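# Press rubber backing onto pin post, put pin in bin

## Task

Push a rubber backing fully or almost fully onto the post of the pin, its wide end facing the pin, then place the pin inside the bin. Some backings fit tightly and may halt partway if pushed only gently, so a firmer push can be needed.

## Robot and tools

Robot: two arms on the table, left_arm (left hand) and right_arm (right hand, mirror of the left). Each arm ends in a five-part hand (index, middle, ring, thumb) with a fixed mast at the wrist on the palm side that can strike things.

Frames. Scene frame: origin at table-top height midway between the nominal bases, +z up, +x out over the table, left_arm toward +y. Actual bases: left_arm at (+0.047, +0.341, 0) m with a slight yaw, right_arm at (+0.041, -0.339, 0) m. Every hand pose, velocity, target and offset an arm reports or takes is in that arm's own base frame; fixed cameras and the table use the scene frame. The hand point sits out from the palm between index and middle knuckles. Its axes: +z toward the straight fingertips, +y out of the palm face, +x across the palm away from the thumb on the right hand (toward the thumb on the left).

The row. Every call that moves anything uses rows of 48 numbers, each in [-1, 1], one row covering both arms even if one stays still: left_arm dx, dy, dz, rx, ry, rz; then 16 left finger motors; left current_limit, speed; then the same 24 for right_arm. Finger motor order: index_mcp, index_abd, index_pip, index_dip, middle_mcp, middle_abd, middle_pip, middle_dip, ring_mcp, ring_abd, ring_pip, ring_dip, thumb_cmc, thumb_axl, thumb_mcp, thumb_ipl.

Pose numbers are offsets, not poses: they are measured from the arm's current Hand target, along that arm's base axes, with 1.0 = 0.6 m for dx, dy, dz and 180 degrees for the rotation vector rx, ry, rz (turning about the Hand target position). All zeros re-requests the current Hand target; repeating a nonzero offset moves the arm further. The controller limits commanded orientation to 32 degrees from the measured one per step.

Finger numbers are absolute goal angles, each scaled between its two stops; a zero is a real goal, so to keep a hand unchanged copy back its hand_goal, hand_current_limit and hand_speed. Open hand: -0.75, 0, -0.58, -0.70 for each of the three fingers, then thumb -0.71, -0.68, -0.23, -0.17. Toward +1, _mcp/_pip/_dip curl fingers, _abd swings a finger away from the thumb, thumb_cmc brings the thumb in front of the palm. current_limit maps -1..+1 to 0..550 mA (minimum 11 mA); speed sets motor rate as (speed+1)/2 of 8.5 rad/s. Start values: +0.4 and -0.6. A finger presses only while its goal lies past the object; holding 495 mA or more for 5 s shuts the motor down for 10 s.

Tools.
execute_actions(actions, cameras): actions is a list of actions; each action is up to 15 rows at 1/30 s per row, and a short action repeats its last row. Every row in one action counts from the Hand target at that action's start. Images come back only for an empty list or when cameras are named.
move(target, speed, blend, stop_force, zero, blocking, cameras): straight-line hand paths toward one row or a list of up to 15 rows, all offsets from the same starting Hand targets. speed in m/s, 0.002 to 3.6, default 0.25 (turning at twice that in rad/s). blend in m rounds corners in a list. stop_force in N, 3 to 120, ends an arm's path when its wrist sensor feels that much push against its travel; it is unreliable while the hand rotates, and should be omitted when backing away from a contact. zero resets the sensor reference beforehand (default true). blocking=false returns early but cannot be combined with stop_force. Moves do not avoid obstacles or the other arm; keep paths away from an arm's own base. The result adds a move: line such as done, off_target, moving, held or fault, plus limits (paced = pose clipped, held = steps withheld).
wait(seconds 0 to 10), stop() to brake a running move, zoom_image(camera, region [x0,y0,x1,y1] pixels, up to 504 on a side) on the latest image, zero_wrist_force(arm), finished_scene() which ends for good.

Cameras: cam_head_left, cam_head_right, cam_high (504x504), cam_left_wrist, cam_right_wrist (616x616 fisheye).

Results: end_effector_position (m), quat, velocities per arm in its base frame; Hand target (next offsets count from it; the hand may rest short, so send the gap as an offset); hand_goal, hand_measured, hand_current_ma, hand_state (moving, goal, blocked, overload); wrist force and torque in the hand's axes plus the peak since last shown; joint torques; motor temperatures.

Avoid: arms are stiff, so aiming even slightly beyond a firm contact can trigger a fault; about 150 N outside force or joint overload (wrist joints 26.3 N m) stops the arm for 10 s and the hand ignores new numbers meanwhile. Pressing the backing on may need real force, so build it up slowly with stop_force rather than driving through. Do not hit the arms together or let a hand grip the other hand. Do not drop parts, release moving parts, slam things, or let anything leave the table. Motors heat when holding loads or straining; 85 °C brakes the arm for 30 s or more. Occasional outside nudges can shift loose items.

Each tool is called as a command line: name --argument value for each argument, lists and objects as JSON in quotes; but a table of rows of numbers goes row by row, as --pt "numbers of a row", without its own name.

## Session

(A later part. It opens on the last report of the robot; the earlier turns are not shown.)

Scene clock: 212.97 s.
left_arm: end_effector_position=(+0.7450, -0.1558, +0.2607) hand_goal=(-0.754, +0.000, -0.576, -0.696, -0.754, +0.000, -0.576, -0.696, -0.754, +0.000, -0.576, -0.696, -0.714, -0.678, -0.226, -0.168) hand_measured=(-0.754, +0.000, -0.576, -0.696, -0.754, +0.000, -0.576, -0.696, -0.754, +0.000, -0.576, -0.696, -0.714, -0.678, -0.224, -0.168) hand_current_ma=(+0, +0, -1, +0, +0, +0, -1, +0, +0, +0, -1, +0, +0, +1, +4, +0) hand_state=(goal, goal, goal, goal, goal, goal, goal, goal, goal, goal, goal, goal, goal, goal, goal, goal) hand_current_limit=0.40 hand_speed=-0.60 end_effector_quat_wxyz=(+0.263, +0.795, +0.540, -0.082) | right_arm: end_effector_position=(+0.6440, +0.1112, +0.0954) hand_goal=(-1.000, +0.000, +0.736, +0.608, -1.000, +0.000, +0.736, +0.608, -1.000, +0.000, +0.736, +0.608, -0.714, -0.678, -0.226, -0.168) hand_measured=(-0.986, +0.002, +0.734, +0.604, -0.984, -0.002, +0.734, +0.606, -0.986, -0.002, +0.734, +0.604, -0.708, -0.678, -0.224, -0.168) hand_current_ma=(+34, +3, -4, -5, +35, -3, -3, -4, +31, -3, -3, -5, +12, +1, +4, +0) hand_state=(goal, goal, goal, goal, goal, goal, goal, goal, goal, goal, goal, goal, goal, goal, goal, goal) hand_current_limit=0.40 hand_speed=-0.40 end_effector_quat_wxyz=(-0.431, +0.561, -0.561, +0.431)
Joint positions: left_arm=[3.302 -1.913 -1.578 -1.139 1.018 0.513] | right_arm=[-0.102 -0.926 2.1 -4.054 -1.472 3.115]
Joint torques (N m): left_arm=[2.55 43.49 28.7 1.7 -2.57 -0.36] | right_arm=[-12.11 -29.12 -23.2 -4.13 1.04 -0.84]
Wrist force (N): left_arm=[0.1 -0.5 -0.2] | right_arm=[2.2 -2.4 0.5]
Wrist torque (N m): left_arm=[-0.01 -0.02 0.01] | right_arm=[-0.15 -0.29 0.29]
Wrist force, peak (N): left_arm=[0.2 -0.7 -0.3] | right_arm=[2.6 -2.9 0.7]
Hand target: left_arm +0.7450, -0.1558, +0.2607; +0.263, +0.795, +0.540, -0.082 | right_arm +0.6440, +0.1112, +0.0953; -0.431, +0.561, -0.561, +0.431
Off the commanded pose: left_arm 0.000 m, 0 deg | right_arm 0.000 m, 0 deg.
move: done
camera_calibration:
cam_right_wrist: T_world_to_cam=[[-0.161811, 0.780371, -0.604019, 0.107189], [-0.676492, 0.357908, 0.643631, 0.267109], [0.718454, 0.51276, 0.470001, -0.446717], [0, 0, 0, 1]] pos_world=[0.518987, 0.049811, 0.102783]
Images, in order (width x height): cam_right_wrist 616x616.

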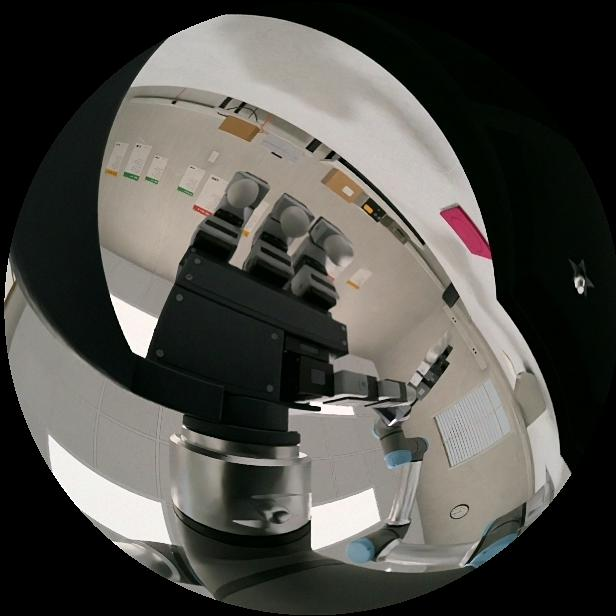

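execute_actions --actions '[]' --cameras '["cam_right_wrist", "cam_head_left", "cam_head_right", "cam_high"]'

zoom_image --camera "cam_right_wrist" --region '[550, 250, 610, 310]'

zoom_image --camera "cam_right_wrist" --region '[480, 180, 616, 316]'

Scene clock: 214.27 s.
left_arm: end_effector_position=(+0.7450, -0.1558, +0.2607) hand_goal=(-0.754, +0.000, -0.576, -0.696, -0.754, +0.000, -0.576, -0.696, -0.754, +0.000, -0.576, -0.696, -0.714, -0.678, -0.226, -0.168) hand_measured=(-0.754, +0.000, -0.576, -0.696, -0.754, +0.000, -0.576, -0.696, -0.754, +0.000, -0.576, -0.696, -0.714, -0.678, -0.224, -0.168) hand_current_ma=(+0, +0, -1, +0, +0, +0, -1, +0, +0, +0, -1, +0, +0, +1, +4, +0) hand_state=(goal, goal, goal, goal, goal, goal, goal, goal, goal, goal, goal, goal, goal, goal, goal, goal) hand_current_limit=0.40 hand_speed=-0.60 end_effector_quat_wxyz=(+0.263, +0.795, +0.540, -0.082) | right_arm: end_effector_position=(+0.6440, +0.1112, +0.0953) hand_goal=(-1.000, +0.000, +0.736, +0.608, -1.000, +0.000, +0.736, +0.608, -1.000, +0.000, +0.736, +0.608, -0.714, -0.678, -0.226, -0.168) hand_measured=(-0.986, +0.002, +0.734, +0.604, -0.984, -0.002, +0.734, +0.606, -0.986, -0.002, +0.734, +0.604, -0.708, -0.678, -0.224, -0.168) hand_current_ma=(+34, +3, -4, -5, +35, -3, -3, -4, +31, -3, -3, -5, +12, +1, +4, +0) hand_state=(goal, goal, goal, goal, goal, goal, goal, goal, goal, goal, goal, goal, goal, goal, goal, goal) hand_current_limit=0.40 hand_speed=-0.40 end_effector_quat_wxyz=(-0.431, +0.561, -0.561, +0.431)
Joint positions: left_arm=[3.302 -1.913 -1.578 -1.139 1.018 0.513] | right_arm=[-0.102 -0.926 2.1 -4.054 -1.472 3.115]
Joint velocities: within noise
Joint torques (N m): left_arm=[2.03 42.81 29.41 1.76 -2.53 -0.4] | right_arm=[-12.26 -29.24 -22.98 -4.16 1.26 0.79]
Motor temperatures (°C): left_arm=[27 27 34 41 41 39] | right_arm=[38 33 37 39 41 41]
Wrist force (N): left_arm=[0.2 -0.3 -0.1] | right_arm=[2.0 -2.2 0.5]
Wrist torque (N m): left_arm=[0.00 -0.03 0.02] | right_arm=[-0.12 -0.27 0.27]
Wrist force, peak (N): left_arm=[0.1 -0.7 -0.4] | right_arm=[2.5 -2.5 0.6]
Hand target: left_arm +0.7450, -0.1558, +0.2607; +0.263, +0.795, +0.540, -0.082 | right_arm +0.6440, +0.1112, +0.0953; -0.431, +0.561, -0.561, +0.431
Off the commanded pose: left_arm 0.000 m, 0 deg | right_arm 0.000 m, 0 deg.
camera_calibration:
cam_right_wrist: T_world_to_cam=[[-0.161811, 0.780371, -0.604019, 0.107129], [-0.676492, 0.357908, 0.643631, 0.267173], [0.718454, 0.51276, 0.470001, -0.44667], [0, 0, 0, 1]] pos_world=[0.518987, 0.049811, 0.102683]
Images, in order (width x height): cam_head_left 504x504, cam_head_right 504x504, cam_high 504x504, cam_right_wrist 616x616.

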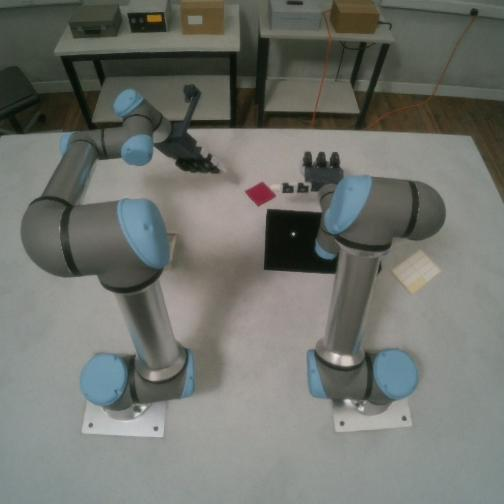

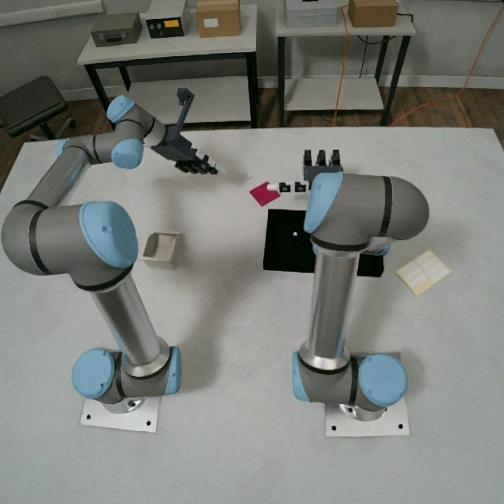

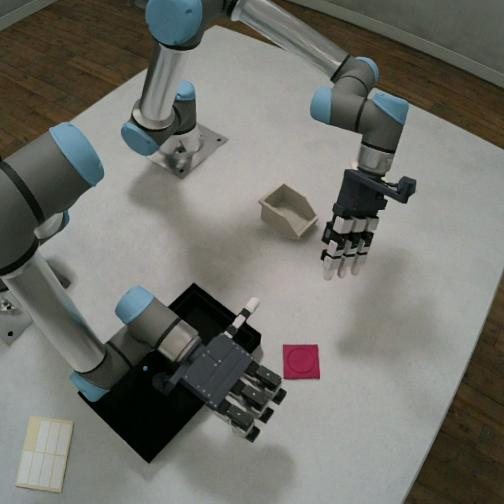

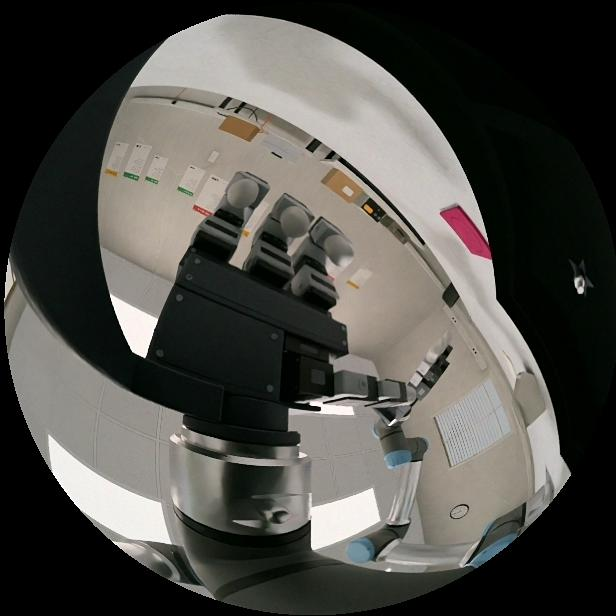

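Scaled by 8.400 from the camera's 616x616 image, which has a finer 880x880 frame.

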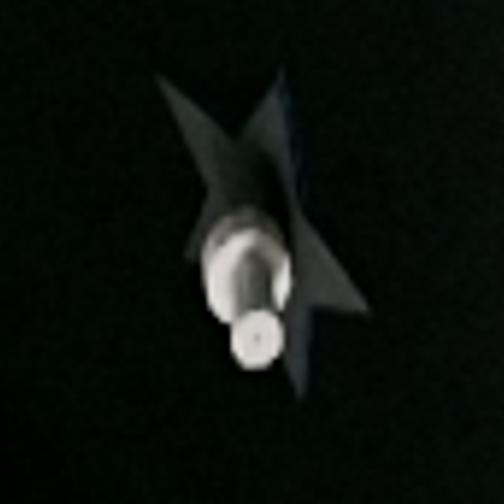

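Scaled by 3.706 from the camera's 616x616 image, which has a finer 880x880 frame.

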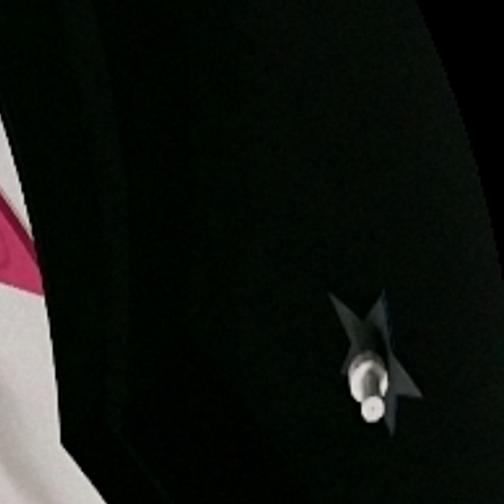

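wait --seconds 0 --cameras '["cam_left_wrist", "cam_high"]'

zoom_image --camera "cam_high" --region '[70, 270, 320, 480]'

Scene clock: 218.77 s.
left_arm: end_effector_position=(+0.7450, -0.1558, +0.2607) hand_goal=(-0.754, +0.000, -0.576, -0.696, -0.754, +0.000, -0.576, -0.696, -0.754, +0.000, -0.576, -0.696, -0.714, -0.678, -0.226, -0.168) hand_measured=(-0.754, +0.000, -0.576, -0.696, -0.754, +0.000, -0.576, -0.696, -0.754, +0.000, -0.576, -0.696, -0.714, -0.678, -0.224, -0.168) hand_current_ma=(+0, +0, -1, +0, +0, +0, -1, +0, +0, +0, -1, +0, +0, +1, +4, +0) hand_state=(goal, goal, goal, goal, goal, goal, goal, goal, goal, goal, goal, goal, goal, goal, goal, goal) hand_current_limit=0.40 hand_speed=-0.60 end_effector_quat_wxyz=(+0.263, +0.795, +0.540, -0.082) | right_arm: end_effector_position=(+0.6440, +0.1112, +0.0953) hand_goal=(-1.000, +0.000, +0.736, +0.608, -1.000, +0.000, +0.736, +0.608, -1.000, +0.000, +0.736, +0.608, -0.714, -0.678, -0.226, -0.168) hand_measured=(-0.986, +0.002, +0.734, +0.604, -0.984, -0.002, +0.734, +0.606, -0.986, -0.002, +0.734, +0.604, -0.708, -0.678, -0.224, -0.168) hand_current_ma=(+34, +3, -4, -5, +35, -3, -3, -4, +31, -3, -3, -5, +12, +1, +4, +0) hand_state=(goal, goal, goal, goal, goal, goal, goal, goal, goal, goal, goal, goal, goal, goal, goal, goal) hand_current_limit=0.40 hand_speed=-0.40 end_effector_quat_wxyz=(-0.431, +0.561, -0.561, +0.431)
Joint positions: left_arm=[3.302 -1.913 -1.578 -1.139 1.018 0.513] | right_arm=[-0.102 -0.926 2.1 -4.054 -1.472 3.115]
Joint torques (N m): left_arm=[1.62 42.55 29.98 1.76 -2.4 -0.5] | right_arm=[-11.92 -28.72 -23.32 -4.1 1.23 1.46]
Wrist force (N): left_arm=[0.1 -0.5 -0.1] | right_arm=[2.3 -2.2 0.4]
Wrist torque (N m): left_arm=[-0.01 -0.02 0.01] | right_arm=[-0.11 -0.30 0.30]
Wrist force, peak (N): left_arm=[0.2 -0.7 -0.3] | right_arm=[2.5 -2.5 0.3]
Hand target: left_arm +0.7450, -0.1558, +0.2607; +0.263, +0.795, +0.540, -0.082 | right_arm +0.6440, +0.1112, +0.0953; -0.431, +0.561, -0.561, +0.431
Off the commanded pose: left_arm 0.000 m, 0 deg | right_arm 0.000 m, 0 deg.
camera_calibration:
cam_left_wrist: T_world_to_cam=[[-0.902269, -0.408924, 0.136715, 0.536081], [-0.338363, 0.868048, 0.363322, 0.227097], [-0.267247, 0.281555, -0.921578, 0.604581], [0, 0, 0, 1]] pos_world=[0.722103, -0.148137, 0.401369]
Images, in order (width x height): cam_high 504x504, cam_left_wrist 616x616.

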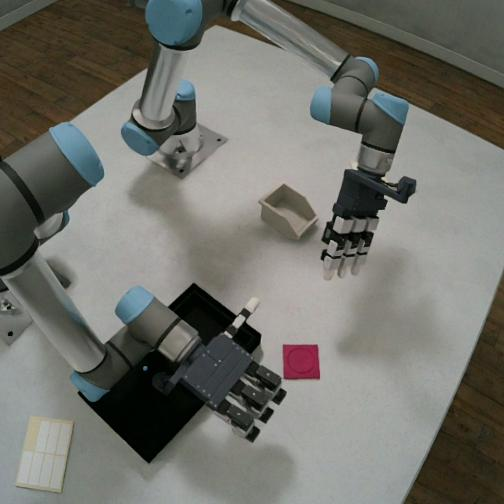

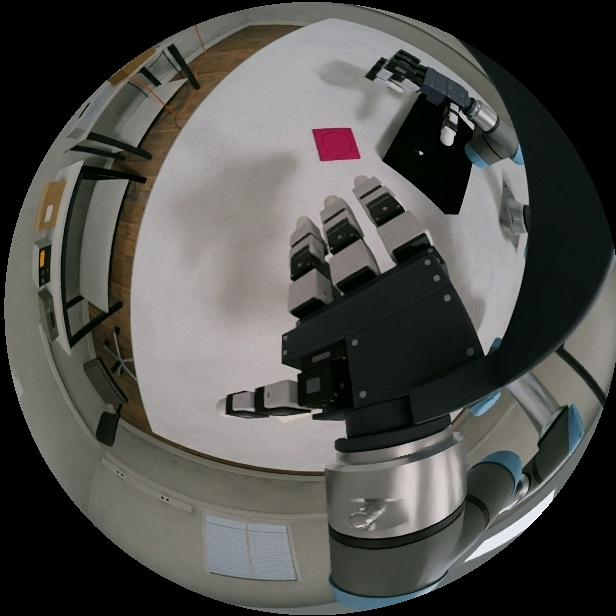

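Scaled by 2.016 from the camera's 504x504 image, which has a finer 720x720 frame.

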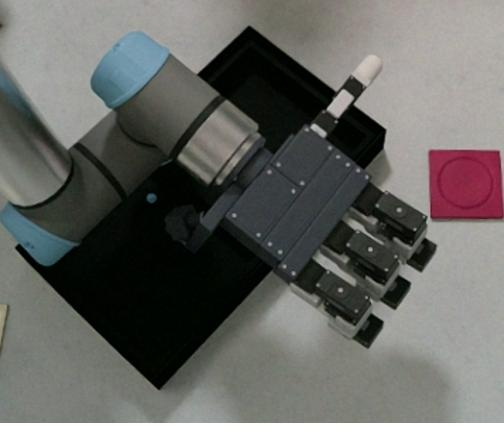

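zoom_image --camera "cam_left_wrist" --region '[395, 130, 445, 180]'

zoom_image --camera "cam_left_wrist" --region '[340, 30, 520, 210]'

Scaled by 10.080 from the camera's 616x616 image, which has a finer 880x880 frame.

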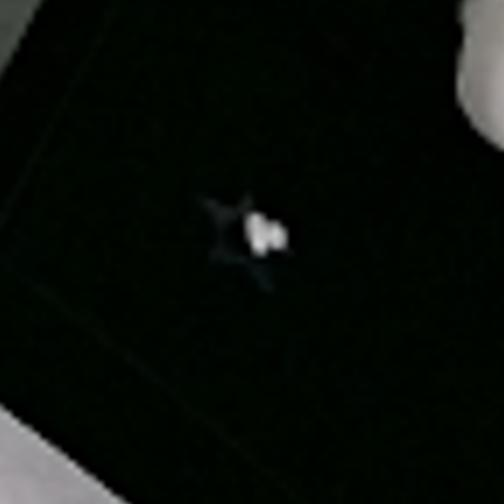

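Scaled by 2.800 from the camera's 616x616 image, which has a finer 880x880 frame.

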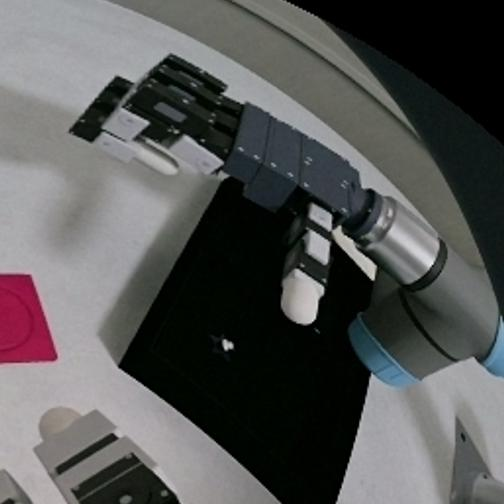

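move --pt "0 0 0 0 0 0 -0.754 0 -0.576 -0.696 -0.754 0 -0.576 -0.696 -0.754 0 -0.576 -0.696 -0.714 -0.678 -0.226 -0.168 0.4 -0.6 -0.06 0.01 0.125 0 0 0 -1 0 0.737 0.609 -1 0 0.737 0.609 -1 0 0.737 0.609 -0.714 -0.678 -0.226 -0.168 0.4 -0.4" --pt "0 0 0 0 0 0 -0.754 0 -0.576 -0.696 -0.754 0 -0.576 -0.696 -0.754 0 -0.576 -0.696 -0.714 -0.678 -0.226 -0.168 0.4 -0.6 -0.3442 0.0705 0.08 0 0.4167 0 -1 0 0.737 0.609 -1 0 0.737 0.609 -1 0 0.737 0.609 -0.714 -0.678 -0.226 -0.168 0.4 -0.4" --pt "0 0 0 0 0 0 -0.754 0 -0.576 -0.696 -0.754 0 -0.576 -0.696 -0.754 0 -0.576 -0.696 -0.714 -0.678 -0.226 -0.168 0.4 -0.6 -0.3442 0.0705 0.08 0 0.4167 0 -1 0 1 0.246 1 0 0.3 -0.7 1 0 0.3 -0.7 -0.714 -0.678 -0.226 -0.168 0.4 0.0" --speed 0.4 --blend '[0.03, 0, 0]' --cameras '["cam_right_wrist", "cam_high", "cam_left_wrist"]'

Scene clock: 225.10 s.
left_arm: end_effector_position=(+0.7450, -0.1558, +0.2607) hand_goal=(-0.754, +0.000, -0.576, -0.696, -0.754, +0.000, -0.576, -0.696, -0.754, +0.000, -0.576, -0.696, -0.714, -0.678, -0.226, -0.168) hand_measured=(-0.754, +0.000, -0.576, -0.696, -0.754, +0.000, -0.576, -0.696, -0.754, +0.000, -0.576, -0.696, -0.714, -0.678, -0.224, -0.168) hand_current_ma=(+0, +0, -1, +0, +0, +0, -1, +0, +0, +0, -1, +0, +0, +1, +4, +0) hand_state=(goal, goal, goal, goal, goal, goal, goal, goal, goal, goal, goal, goal, goal, goal, goal, goal) hand_current_limit=0.40 hand_speed=-0.60 end_effector_quat_wxyz=(+0.263, +0.795, +0.540, -0.082) | right_arm: end_effector_position=(+0.4375, +0.1535, +0.1433) hand_goal=(-1.000, +0.000, +1.000, +0.246, +1.000, +0.000, +0.300, -0.700, +1.000, +0.000, +0.300, -0.700, -0.714, -0.678, -0.226, -0.168) hand_measured=(-0.996, +0.002, +0.992, +0.248, +0.974, -0.002, +0.298, -0.700, +0.910, -0.028, +0.280, -0.710, -0.712, -0.678, -0.224, -0.168) hand_current_ma=(+8, +3, -14, +3, -73, -3, -3, +0, -340, -59, -45, -19, +3, +1, +4, +0) hand_state=(goal, goal, goal, goal, blocked, goal, goal, goal, blocked, blocked, goal, goal, goal, goal, goal, goal) hand_current_limit=0.40 hand_speed=0.00 end_effector_quat_wxyz=(+0.000, +0.707, -0.707, +0.000)
Joint positions: left_arm=[3.302 -1.913 -1.578 -1.139 1.018 0.513] | right_arm=[-0.005 -1.363 1.914 -2.123 -1.571 3.136]
Joint torques (N m): left_arm=[1.86 43.2 30.54 1.61 -2.54 -0.48] | right_arm=[12.97 -21.49 -31.62 -0.29 -0.97 1.62]
Wrist force (N): left_arm=[0.2 -0.5 -0.3] | right_arm=[2.5 -1.9 -1.1]
Wrist torque (N m): left_arm=[0.00 -0.03 0.01] | right_arm=[-0.02 -0.33 0.09]
Wrist force, peak (N): left_arm=[0.5 -0.7 -0.3] | right_arm=[2.1 -3.6 -0.4]
Hand target: left_arm +0.7450, -0.1558, +0.2607; +0.263, +0.795, +0.540, -0.082 | right_arm +0.4375, +0.1535, +0.1433; +0.000, +0.707, -0.707, +0.000
Off the commanded pose: left_arm 0.000 m, 0 deg | right_arm 0.000 m, 0 deg.
move: done
camera_calibration:
cam_left_wrist: T_world_to_cam=[[-0.902269, -0.408924, 0.136715, 0.536081], [-0.338363, 0.868048, 0.363322, 0.227097], [-0.267247, 0.281555, -0.921578, 0.604581], [0, 0, 0, 1]] pos_world=[0.722103, -0.148137, 0.401369]
cam_right_wrist: T_world_to_cam=[[-0.625287, 0.780395, -0.0000003236, 0.185875], [0.446667, 0.357889, 0.820002, -0.435159], [0.639926, 0.512736, -0.57236, -0.158811], [0, 0, 0, 1]] pos_world=[0.412224, 0.092111, 0.265934]
Images, in order (width x height): cam_high 504x504, cam_left_wrist 616x616, cam_right_wrist 616x616.

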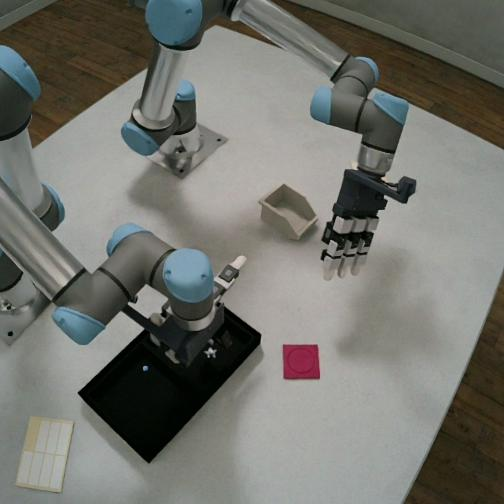

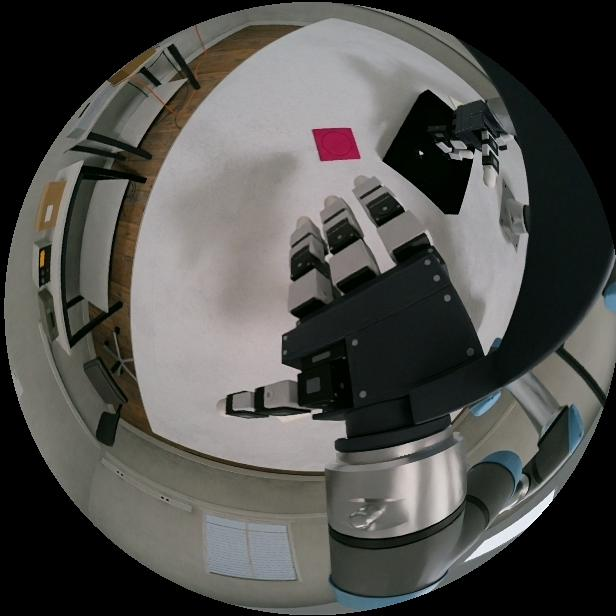

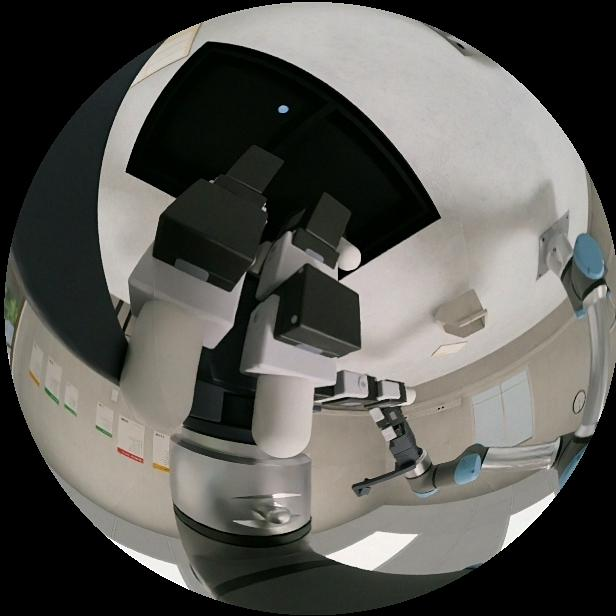

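zoom_image --camera "cam_right_wrist" --region '[190, 130, 440, 380]'

zoom_image --camera "cam_high" --region '[130, 220, 290, 380]'

zoom_image --camera "cam_left_wrist" --region '[390, 70, 530, 210]'

Scaled by 2.016 from the camera's 616x616 image, which has a finer 880x880 frame.

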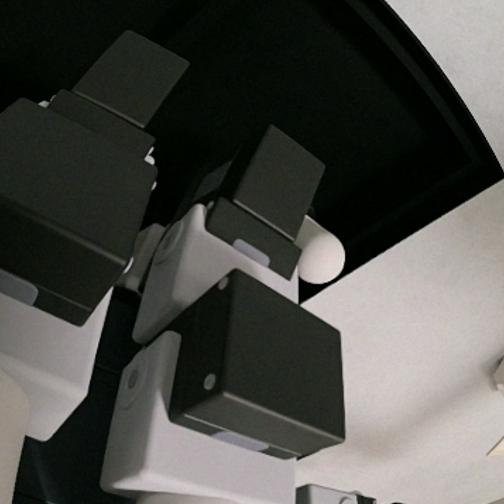

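Scaled by 3.150 from the camera's 504x504 image, which has a finer 720x720 frame.

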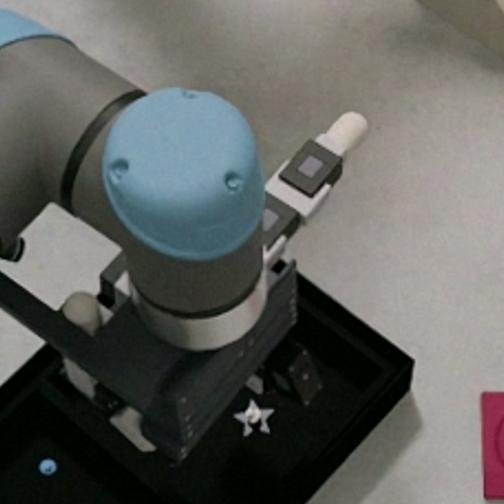

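Scaled by 3.600 from the camera's 616x616 image, which has a finer 880x880 frame.

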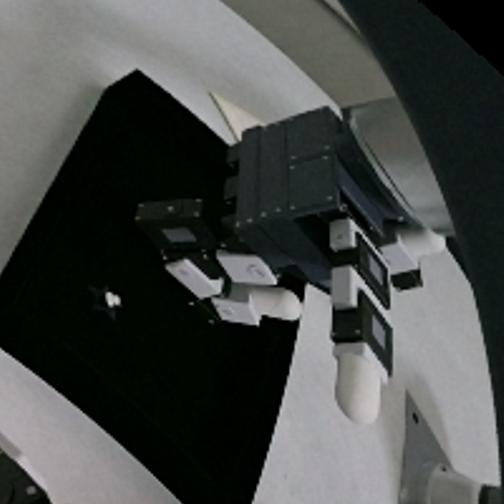

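zoom_image --camera "cam_left_wrist" --region '[415, 115, 485, 185]'

zoom_image --camera "cam_high" --region '[185, 315, 265, 395]'

Scaled by 7.200 from the camera's 616x616 image, which has a finer 880x880 frame.

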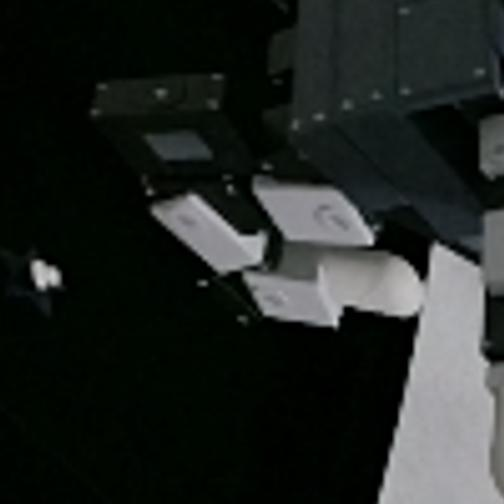

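Scaled by 6.300 from the camera's 504x504 image, which has a finer 720x720 frame.

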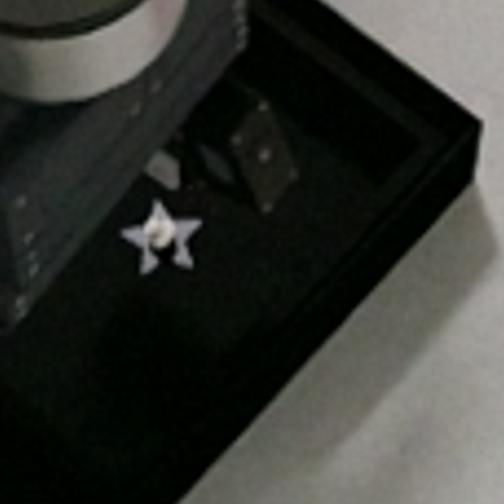

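move --target '[0,0,0,0,0,0,-0.754,0,-0.576,-0.696,-0.754,0,-0.576,-0.696,-0.754,0,-0.576,-0.696,-0.714,-0.678,-0.226,-0.168,0.4,-0.6,0.0092,0,-0.038,0,0,0,-1,0,1,0.246,0.95,0,0.3,-0.7,0.86,0,0.3,-0.7,-0.714,-0.678,-0.226,-0.168,0.4,0.0]' --speed 0.1 --cameras '["cam_right_wrist", "cam_high", "cam_left_wrist"]'

zoom_image --camera "cam_left_wrist" --region '[405, 110, 475, 180]'

zoom_image --camera "cam_high" --region '[185, 315, 265, 395]'

zoom_image --camera "cam_right_wrist" --region '[220, 140, 400, 320]'

Scene clock: 232.57 s.
left_arm: end_effector_position=(+0.7450, -0.1558, +0.2607) hand_goal=(-0.754, +0.000, -0.576, -0.696, -0.754, +0.000, -0.576, -0.696, -0.754, +0.000, -0.576, -0.696, -0.714, -0.678, -0.226, -0.168) hand_measured=(-0.754, +0.000, -0.576, -0.696, -0.754, +0.000, -0.576, -0.696, -0.754, +0.000, -0.576, -0.696, -0.714, -0.678, -0.224, -0.168) hand_current_ma=(+0, +0, -1, +0, +0, +0, -1, +0, +0, +0, -1, +0, +0, +1, +4, +0) hand_state=(goal, goal, goal, goal, goal, goal, goal, goal, goal, goal, goal, goal, goal, goal, goal, goal) hand_current_limit=0.40 hand_speed=-0.60 end_effector_quat_wxyz=(+0.263, +0.795, +0.540, -0.082) | right_arm: end_effector_position=(+0.4430, +0.1535, +0.1206) hand_goal=(-1.000, +0.000, +1.000, +0.246, +0.950, +0.000, +0.300, -0.700, +0.860, +0.000, +0.300, -0.700, -0.714, -0.678, -0.226, -0.168) hand_measured=(-0.996, +0.002, +0.992, +0.248, +0.944, -0.002, +0.298, -0.700, +0.884, -0.028, +0.298, -0.702, -0.712, -0.678, -0.224, -0.168) hand_current_ma=(+8, +3, -13, +3, -11, -3, -3, +0, +66, -59, -1, -2, +3, +1, +4, +0) hand_state=(goal, goal, goal, goal, goal, goal, goal, goal, blocked, blocked, goal, goal, goal, goal, goal, goal) hand_current_limit=0.40 hand_speed=0.00 end_effector_quat_wxyz=(+0.000, +0.707, -0.707, +0.000)
Joint positions: left_arm=[3.302 -1.913 -1.578 -1.139 1.018 0.513] | right_arm=[-0.005 -1.32 1.928 -2.18 -1.571 3.136]
Joint torques (N m): left_arm=[1.27 42.46 30.14 1.7 -2.53 -0.52] | right_arm=[13.07 -22.67 -4.96 -4.35 0.38 1.55]
Wrist force (N): left_arm=[0.0 -0.4 -0.1] | right_arm=[2.3 -1.5 -1.1]
Wrist torque (N m): left_arm=[-0.01 0.00 -0.01] | right_arm=[0.04 -0.31 0.08]
Wrist force, peak (N): left_arm=[0.5 -0.6 -0.2] | right_arm=[2.6 -2.1 -1.1]
Hand target: left_arm +0.7450, -0.1558, +0.2607; +0.263, +0.795, +0.540, -0.082 | right_arm +0.4430, +0.1535, +0.1205; +0.000, +0.707, -0.707, +0.000
Off the commanded pose: left_arm 0.000 m, 0 deg | right_arm 0.000 m, 0 deg.
move: done
camera_calibration:
cam_left_wrist: T_world_to_cam=[[-0.902269, -0.408924, 0.136715, 0.536081], [-0.338363, 0.868048, 0.363322, 0.227097], [-0.267247, 0.281555, -0.921578, 0.604581], [0, 0, 0, 1]] pos_world=[0.722103, -0.148137, 0.401369]
cam_right_wrist: T_world_to_cam=[[-0.625201, 0.780463, 0.000018094, 0.189268], [0.446738, 0.357847, 0.819982, -0.419023], [0.639959, 0.512662, -0.57239, -0.175323], [0, 0, 0, 1]] pos_world=[0.417724, 0.0921112, 0.243234]
Images, in order (width x height): cam_high 504x504, cam_left_wrist 616x616, cam_right_wrist 616x616.

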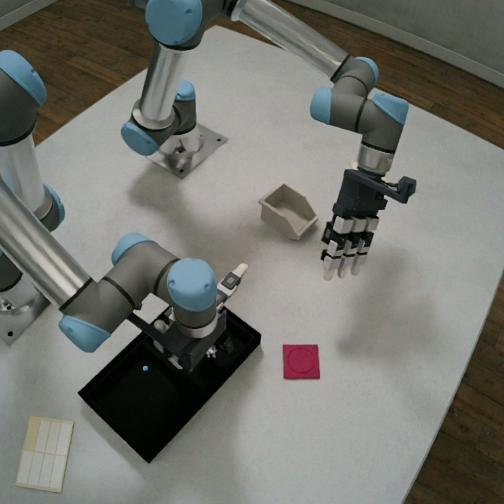

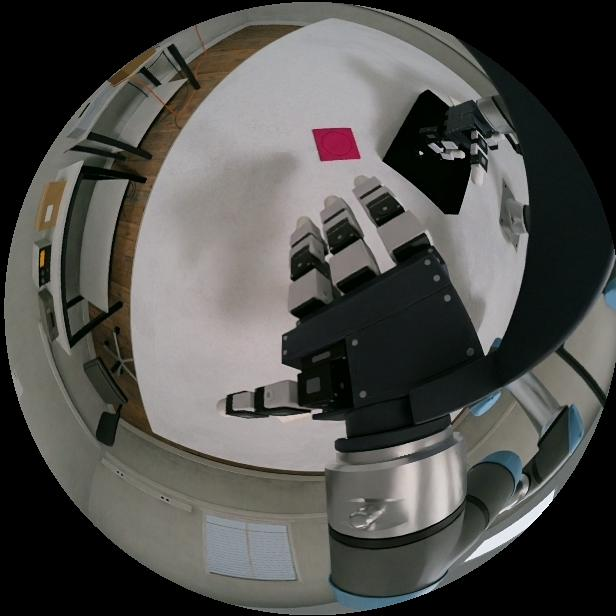

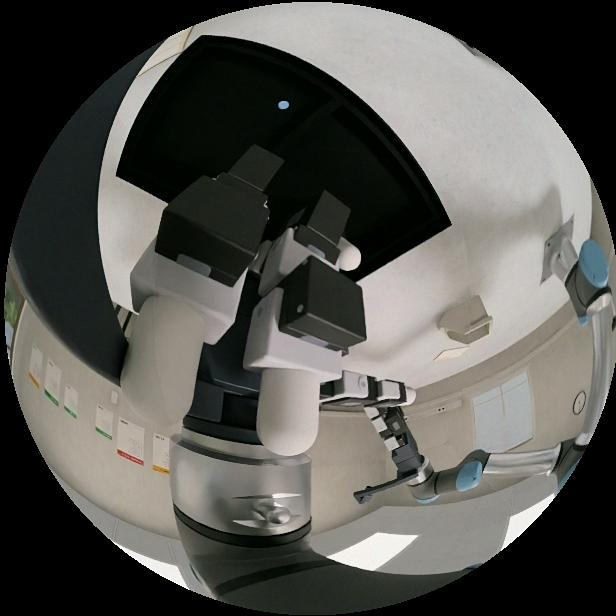

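Scaled by 7.200 from the camera's 616x616 image, which has a finer 880x880 frame.

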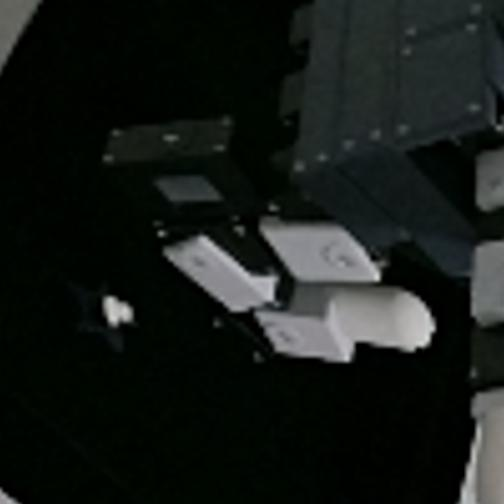

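Scaled by 6.300 from the camera's 504x504 image, which has a finer 720x720 frame.

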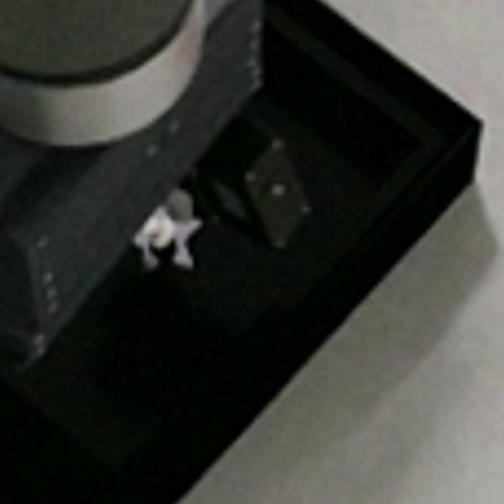

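Scaled by 2.800 from the camera's 616x616 image, which has a finer 880x880 frame.

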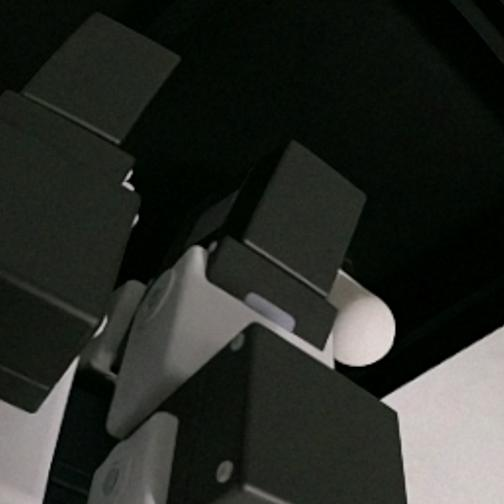

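move --target '[0,0,0,0,0,0,-0.754,0,-0.576,-0.696,-0.754,0,-0.576,-0.696,-0.754,0,-0.576,-0.696,-0.714,-0.678,-0.226,-0.168,0.4,-0.6,0.0233,0,-0.0575,0,0,0,-1,0,1,0.246,0.95,0,0.3,-0.7,0.88,-0.02,0.3,-0.7,-0.714,-0.678,-0.226,-0.168,0.4,0.0]' --speed 0.1 --cameras '["cam_right_wrist", "cam_high", "cam_left_wrist"]'

zoom_image --camera "cam_left_wrist" --region '[395, 120, 455, 180]'

zoom_image --camera "cam_right_wrist" --region '[220, 140, 400, 320]'

Scene clock: 235.73 s.
left_arm: end_effector_position=(+0.7450, -0.1558, +0.2607) hand_goal=(-0.754, +0.000, -0.576, -0.696, -0.754, +0.000, -0.576, -0.696, -0.754, +0.000, -0.576, -0.696, -0.714, -0.678, -0.226, -0.168) hand_measured=(-0.754, +0.000, -0.576, -0.696, -0.754, +0.000, -0.576, -0.696, -0.754, +0.000, -0.576, -0.696, -0.714, -0.678, -0.224, -0.168) hand_current_ma=(+0, +0, -1, +0, +0, +0, -1, +0, +0, +0, -1, +0, +0, +1, +4, +0) hand_state=(goal, goal, goal, goal, goal, goal, goal, goal, goal, goal, goal, goal, goal, goal, goal, goal) hand_current_limit=0.40 hand_speed=-0.60 end_effector_quat_wxyz=(+0.263, +0.795, +0.540, -0.082) | right_arm: end_effector_position=(+0.4569, +0.1534, +0.0861) hand_goal=(-1.000, +0.000, +1.000, +0.246, +0.950, +0.000, +0.300, -0.700, +0.880, -0.020, +0.300, -0.700, -0.714, -0.678, -0.226, -0.168) hand_measured=(-0.996, +0.002, +0.992, +0.248, +0.944, -0.002, +0.298, -0.700, +0.886, -0.034, +0.300, -0.702, -0.712, -0.678, -0.224, -0.168) hand_current_ma=(+7, +3, -13, +3, -11, -3, -3, +0, +10, -24, -1, -2, +3, +1, +5, +0) hand_state=(goal, goal, goal, goal, goal, goal, goal, goal, goal, goal, goal, goal, goal, goal, goal, goal) hand_current_limit=0.40 hand_speed=0.00 end_effector_quat_wxyz=(+0.000, +0.707, -0.707, +0.000)
Joint positions: left_arm=[3.302 -1.913 -1.578 -1.139 1.018 0.513] | right_arm=[-0.005 -1.24 1.927 -2.259 -1.571 3.137]
Joint torques (N m): left_arm=[1.36 42.3 30.65 1.75 -2.48 -0.69] | right_arm=[12.58 -26.25 -31.78 -4.01 0.17 1.53]
Wrist force (N): left_arm=[0.3 -0.3 -0.2] | right_arm=[2.4 -1.8 -1.2]
Wrist torque (N m): left_arm=[0.01 -0.04 0.01] | right_arm=[0.03 -0.31 0.07]
Wrist force, peak (N): left_arm=[0.6 -0.5 -0.3] | right_arm=[2.6 -1.9 -1.2]
Hand target: left_arm +0.7450, -0.1558, +0.2607; +0.263, +0.795, +0.540, -0.082 | right_arm +0.4570, +0.1535, +0.0860; +0.000, +0.707, -0.707, +0.000
Off the commanded pose: left_arm 0.000 m, 0 deg | right_arm 0.000 m, 0 deg.
move: done
camera_calibration:
cam_left_wrist: T_world_to_cam=[[-0.902269, -0.408924, 0.136715, 0.536081], [-0.338363, 0.868048, 0.363322, 0.227097], [-0.267247, 0.281555, -0.921578, 0.604581], [0, 0, 0, 1]] pos_world=[0.722103, -0.148137, 0.401369]
cam_right_wrist: T_world_to_cam=[[-0.625201, 0.780463, 0.000018094, 0.198021], [0.446738, 0.357847, 0.819982, -0.396988], [0.639959, 0.512662, -0.57239, -0.20403], [0, 0, 0, 1]] pos_world=[0.431724, 0.0921112, 0.208734]
Images, in order (width x height): cam_high 504x504, cam_left_wrist 616x616, cam_right_wrist 616x616.

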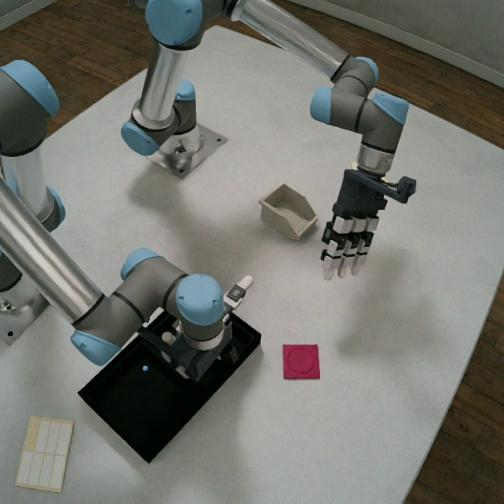

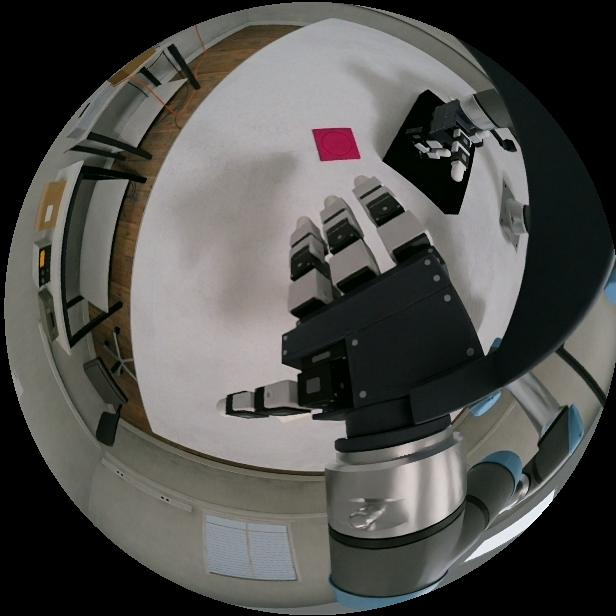

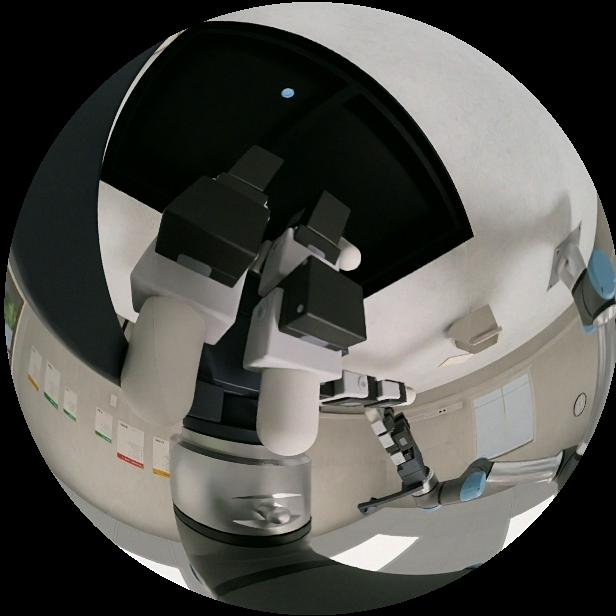

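Scaled by 8.400 from the camera's 616x616 image, which has a finer 880x880 frame.

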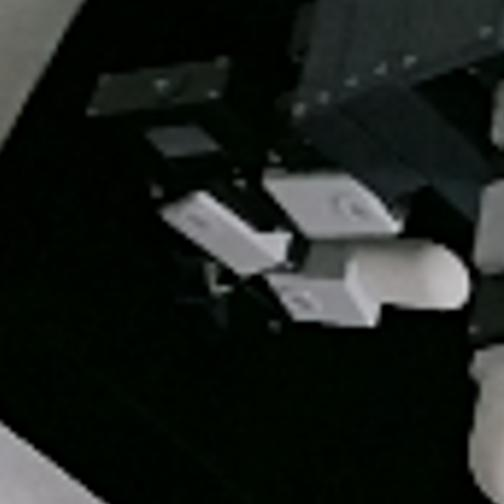

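Scaled by 2.800 from the camera's 616x616 image, which has a finer 880x880 frame.

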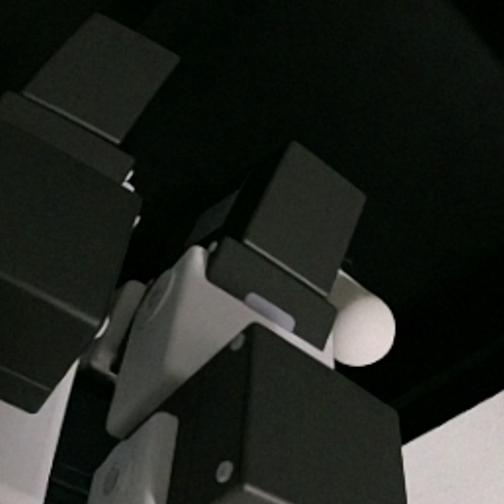

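move --target '[0,0,0,0,0,0,-0.754,0,-0.576,-0.696,-0.754,0,-0.576,-0.696,-0.754,0,-0.576,-0.696,-0.714,-0.678,-0.226,-0.168,0.4,-0.6,0,0,-0.0333,0,0,0,-1,0,1,0.246,0.95,0,0.3,-0.7,0.88,-0.02,0.3,-0.7,-0.714,-0.678,-0.226,-0.168,0.4,0.0]' --speed 0.012 --stop_force 4 --cameras '["cam_left_wrist"]'

zoom_image --camera "cam_left_wrist" --region '[395, 120, 455, 180]'

Scene clock: 237.60 s.
left_arm: end_effector_position=(+0.7450, -0.1558, +0.2607) hand_goal=(-0.754, +0.000, -0.576, -0.696, -0.754, +0.000, -0.576, -0.696, -0.754, +0.000, -0.576, -0.696, -0.714, -0.678, -0.226, -0.168) hand_measured=(-0.754, +0.000, -0.576, -0.696, -0.754, +0.000, -0.576, -0.696, -0.754, +0.000, -0.576, -0.696, -0.714, -0.678, -0.224, -0.168) hand_current_ma=(+0, +0, -1, +0, +0, +0, -1, +0, +0, +0, -1, +0, +0, +1, +4, +0) hand_state=(goal, goal, goal, goal, goal, goal, goal, goal, goal, goal, goal, goal, goal, goal, goal, goal) hand_current_limit=0.40 hand_speed=-0.60 end_effector_quat_wxyz=(+0.263, +0.795, +0.540, -0.082) | right_arm: end_effector_position=(+0.4570, +0.1535, +0.0839) hand_goal=(-1.000, +0.000, +1.000, +0.246, +0.950, +0.000, +0.300, -0.700, +0.880, -0.020, +0.300, -0.700, -0.714, -0.678, -0.226, -0.168) hand_measured=(-1.000, +0.002, +0.992, +0.248, +0.944, -0.002, +0.298, -0.700, +0.886, -0.034, +0.300, -0.702, -0.712, -0.678, -0.224, -0.168) hand_current_ma=(-1, +3, -13, +3, -11, -3, -3, +0, +10, -24, -1, -2, +3, +1, +5, +0) hand_state=(goal, goal, goal, goal, goal, goal, goal, goal, goal, goal, goal, goal, goal, goal, goal, goal) hand_current_limit=0.40 hand_speed=0.00 end_effector_quat_wxyz=(+0.000, +0.707, -0.707, +0.000)
Joint positions: left_arm=[3.302 -1.913 -1.578 -1.139 1.018 0.513] | right_arm=[-0.005 -1.236 1.929 -2.265 -1.571 3.137]
Joint torques (N m): left_arm=[1.11 42.55 31.65 1.76 -2.55 -0.66] | right_arm=[11.25 -37.22 -29.71 -0.52 0.38 1.28]
Wrist force (N): left_arm=[0.2 -0.7 0.0] | right_arm=[2.5 -0.5 -6.1]
Wrist torque (N m): left_arm=[-0.05 -0.03 0.02] | right_arm=[0.71 -0.36 0.08]
Wrist force, peak (N): left_arm=[0.2 -0.8 -0.2] | right_arm=[3.4 5.5 -18.1]
Hand target: left_arm +0.7450, -0.1558, +0.2607; +0.263, +0.795, +0.540, -0.082 | right_arm +0.4570, +0.1535, +0.0839; +0.000, +0.707, -0.707, +0.000 (not the last commanded pose)
Off the commanded pose: left_arm 0.000 m, 0 deg | right_arm 0.018 m, 0 deg.
move: contact (right_arm)
camera_calibration:
cam_left_wrist: T_world_to_cam=[[-0.902269, -0.408924, 0.136715, 0.536081], [-0.338363, 0.868048, 0.363322, 0.227097], [-0.267247, 0.281555, -0.921578, 0.604581], [0, 0, 0, 1]] pos_world=[0.722103, -0.148137, 0.401369]
Images, in order (width x height): cam_left_wrist 616x616.

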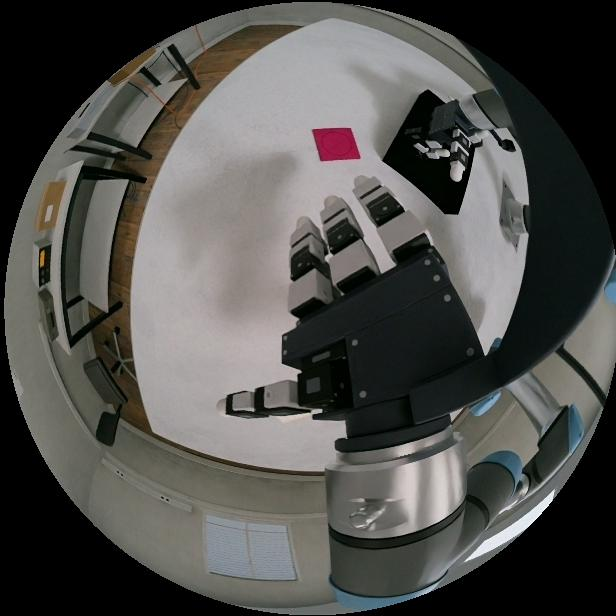

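Scaled by 8.400 from the camera's 616x616 image, which has a finer 880x880 frame.

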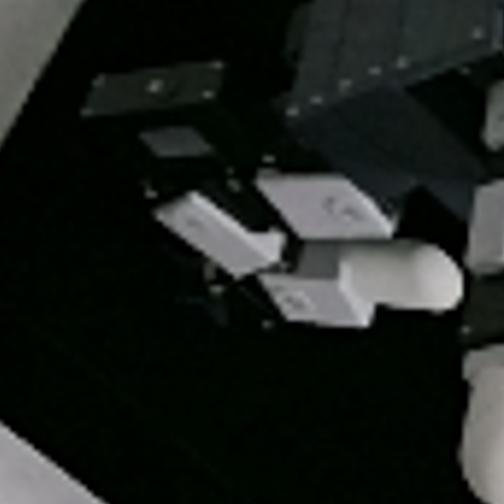

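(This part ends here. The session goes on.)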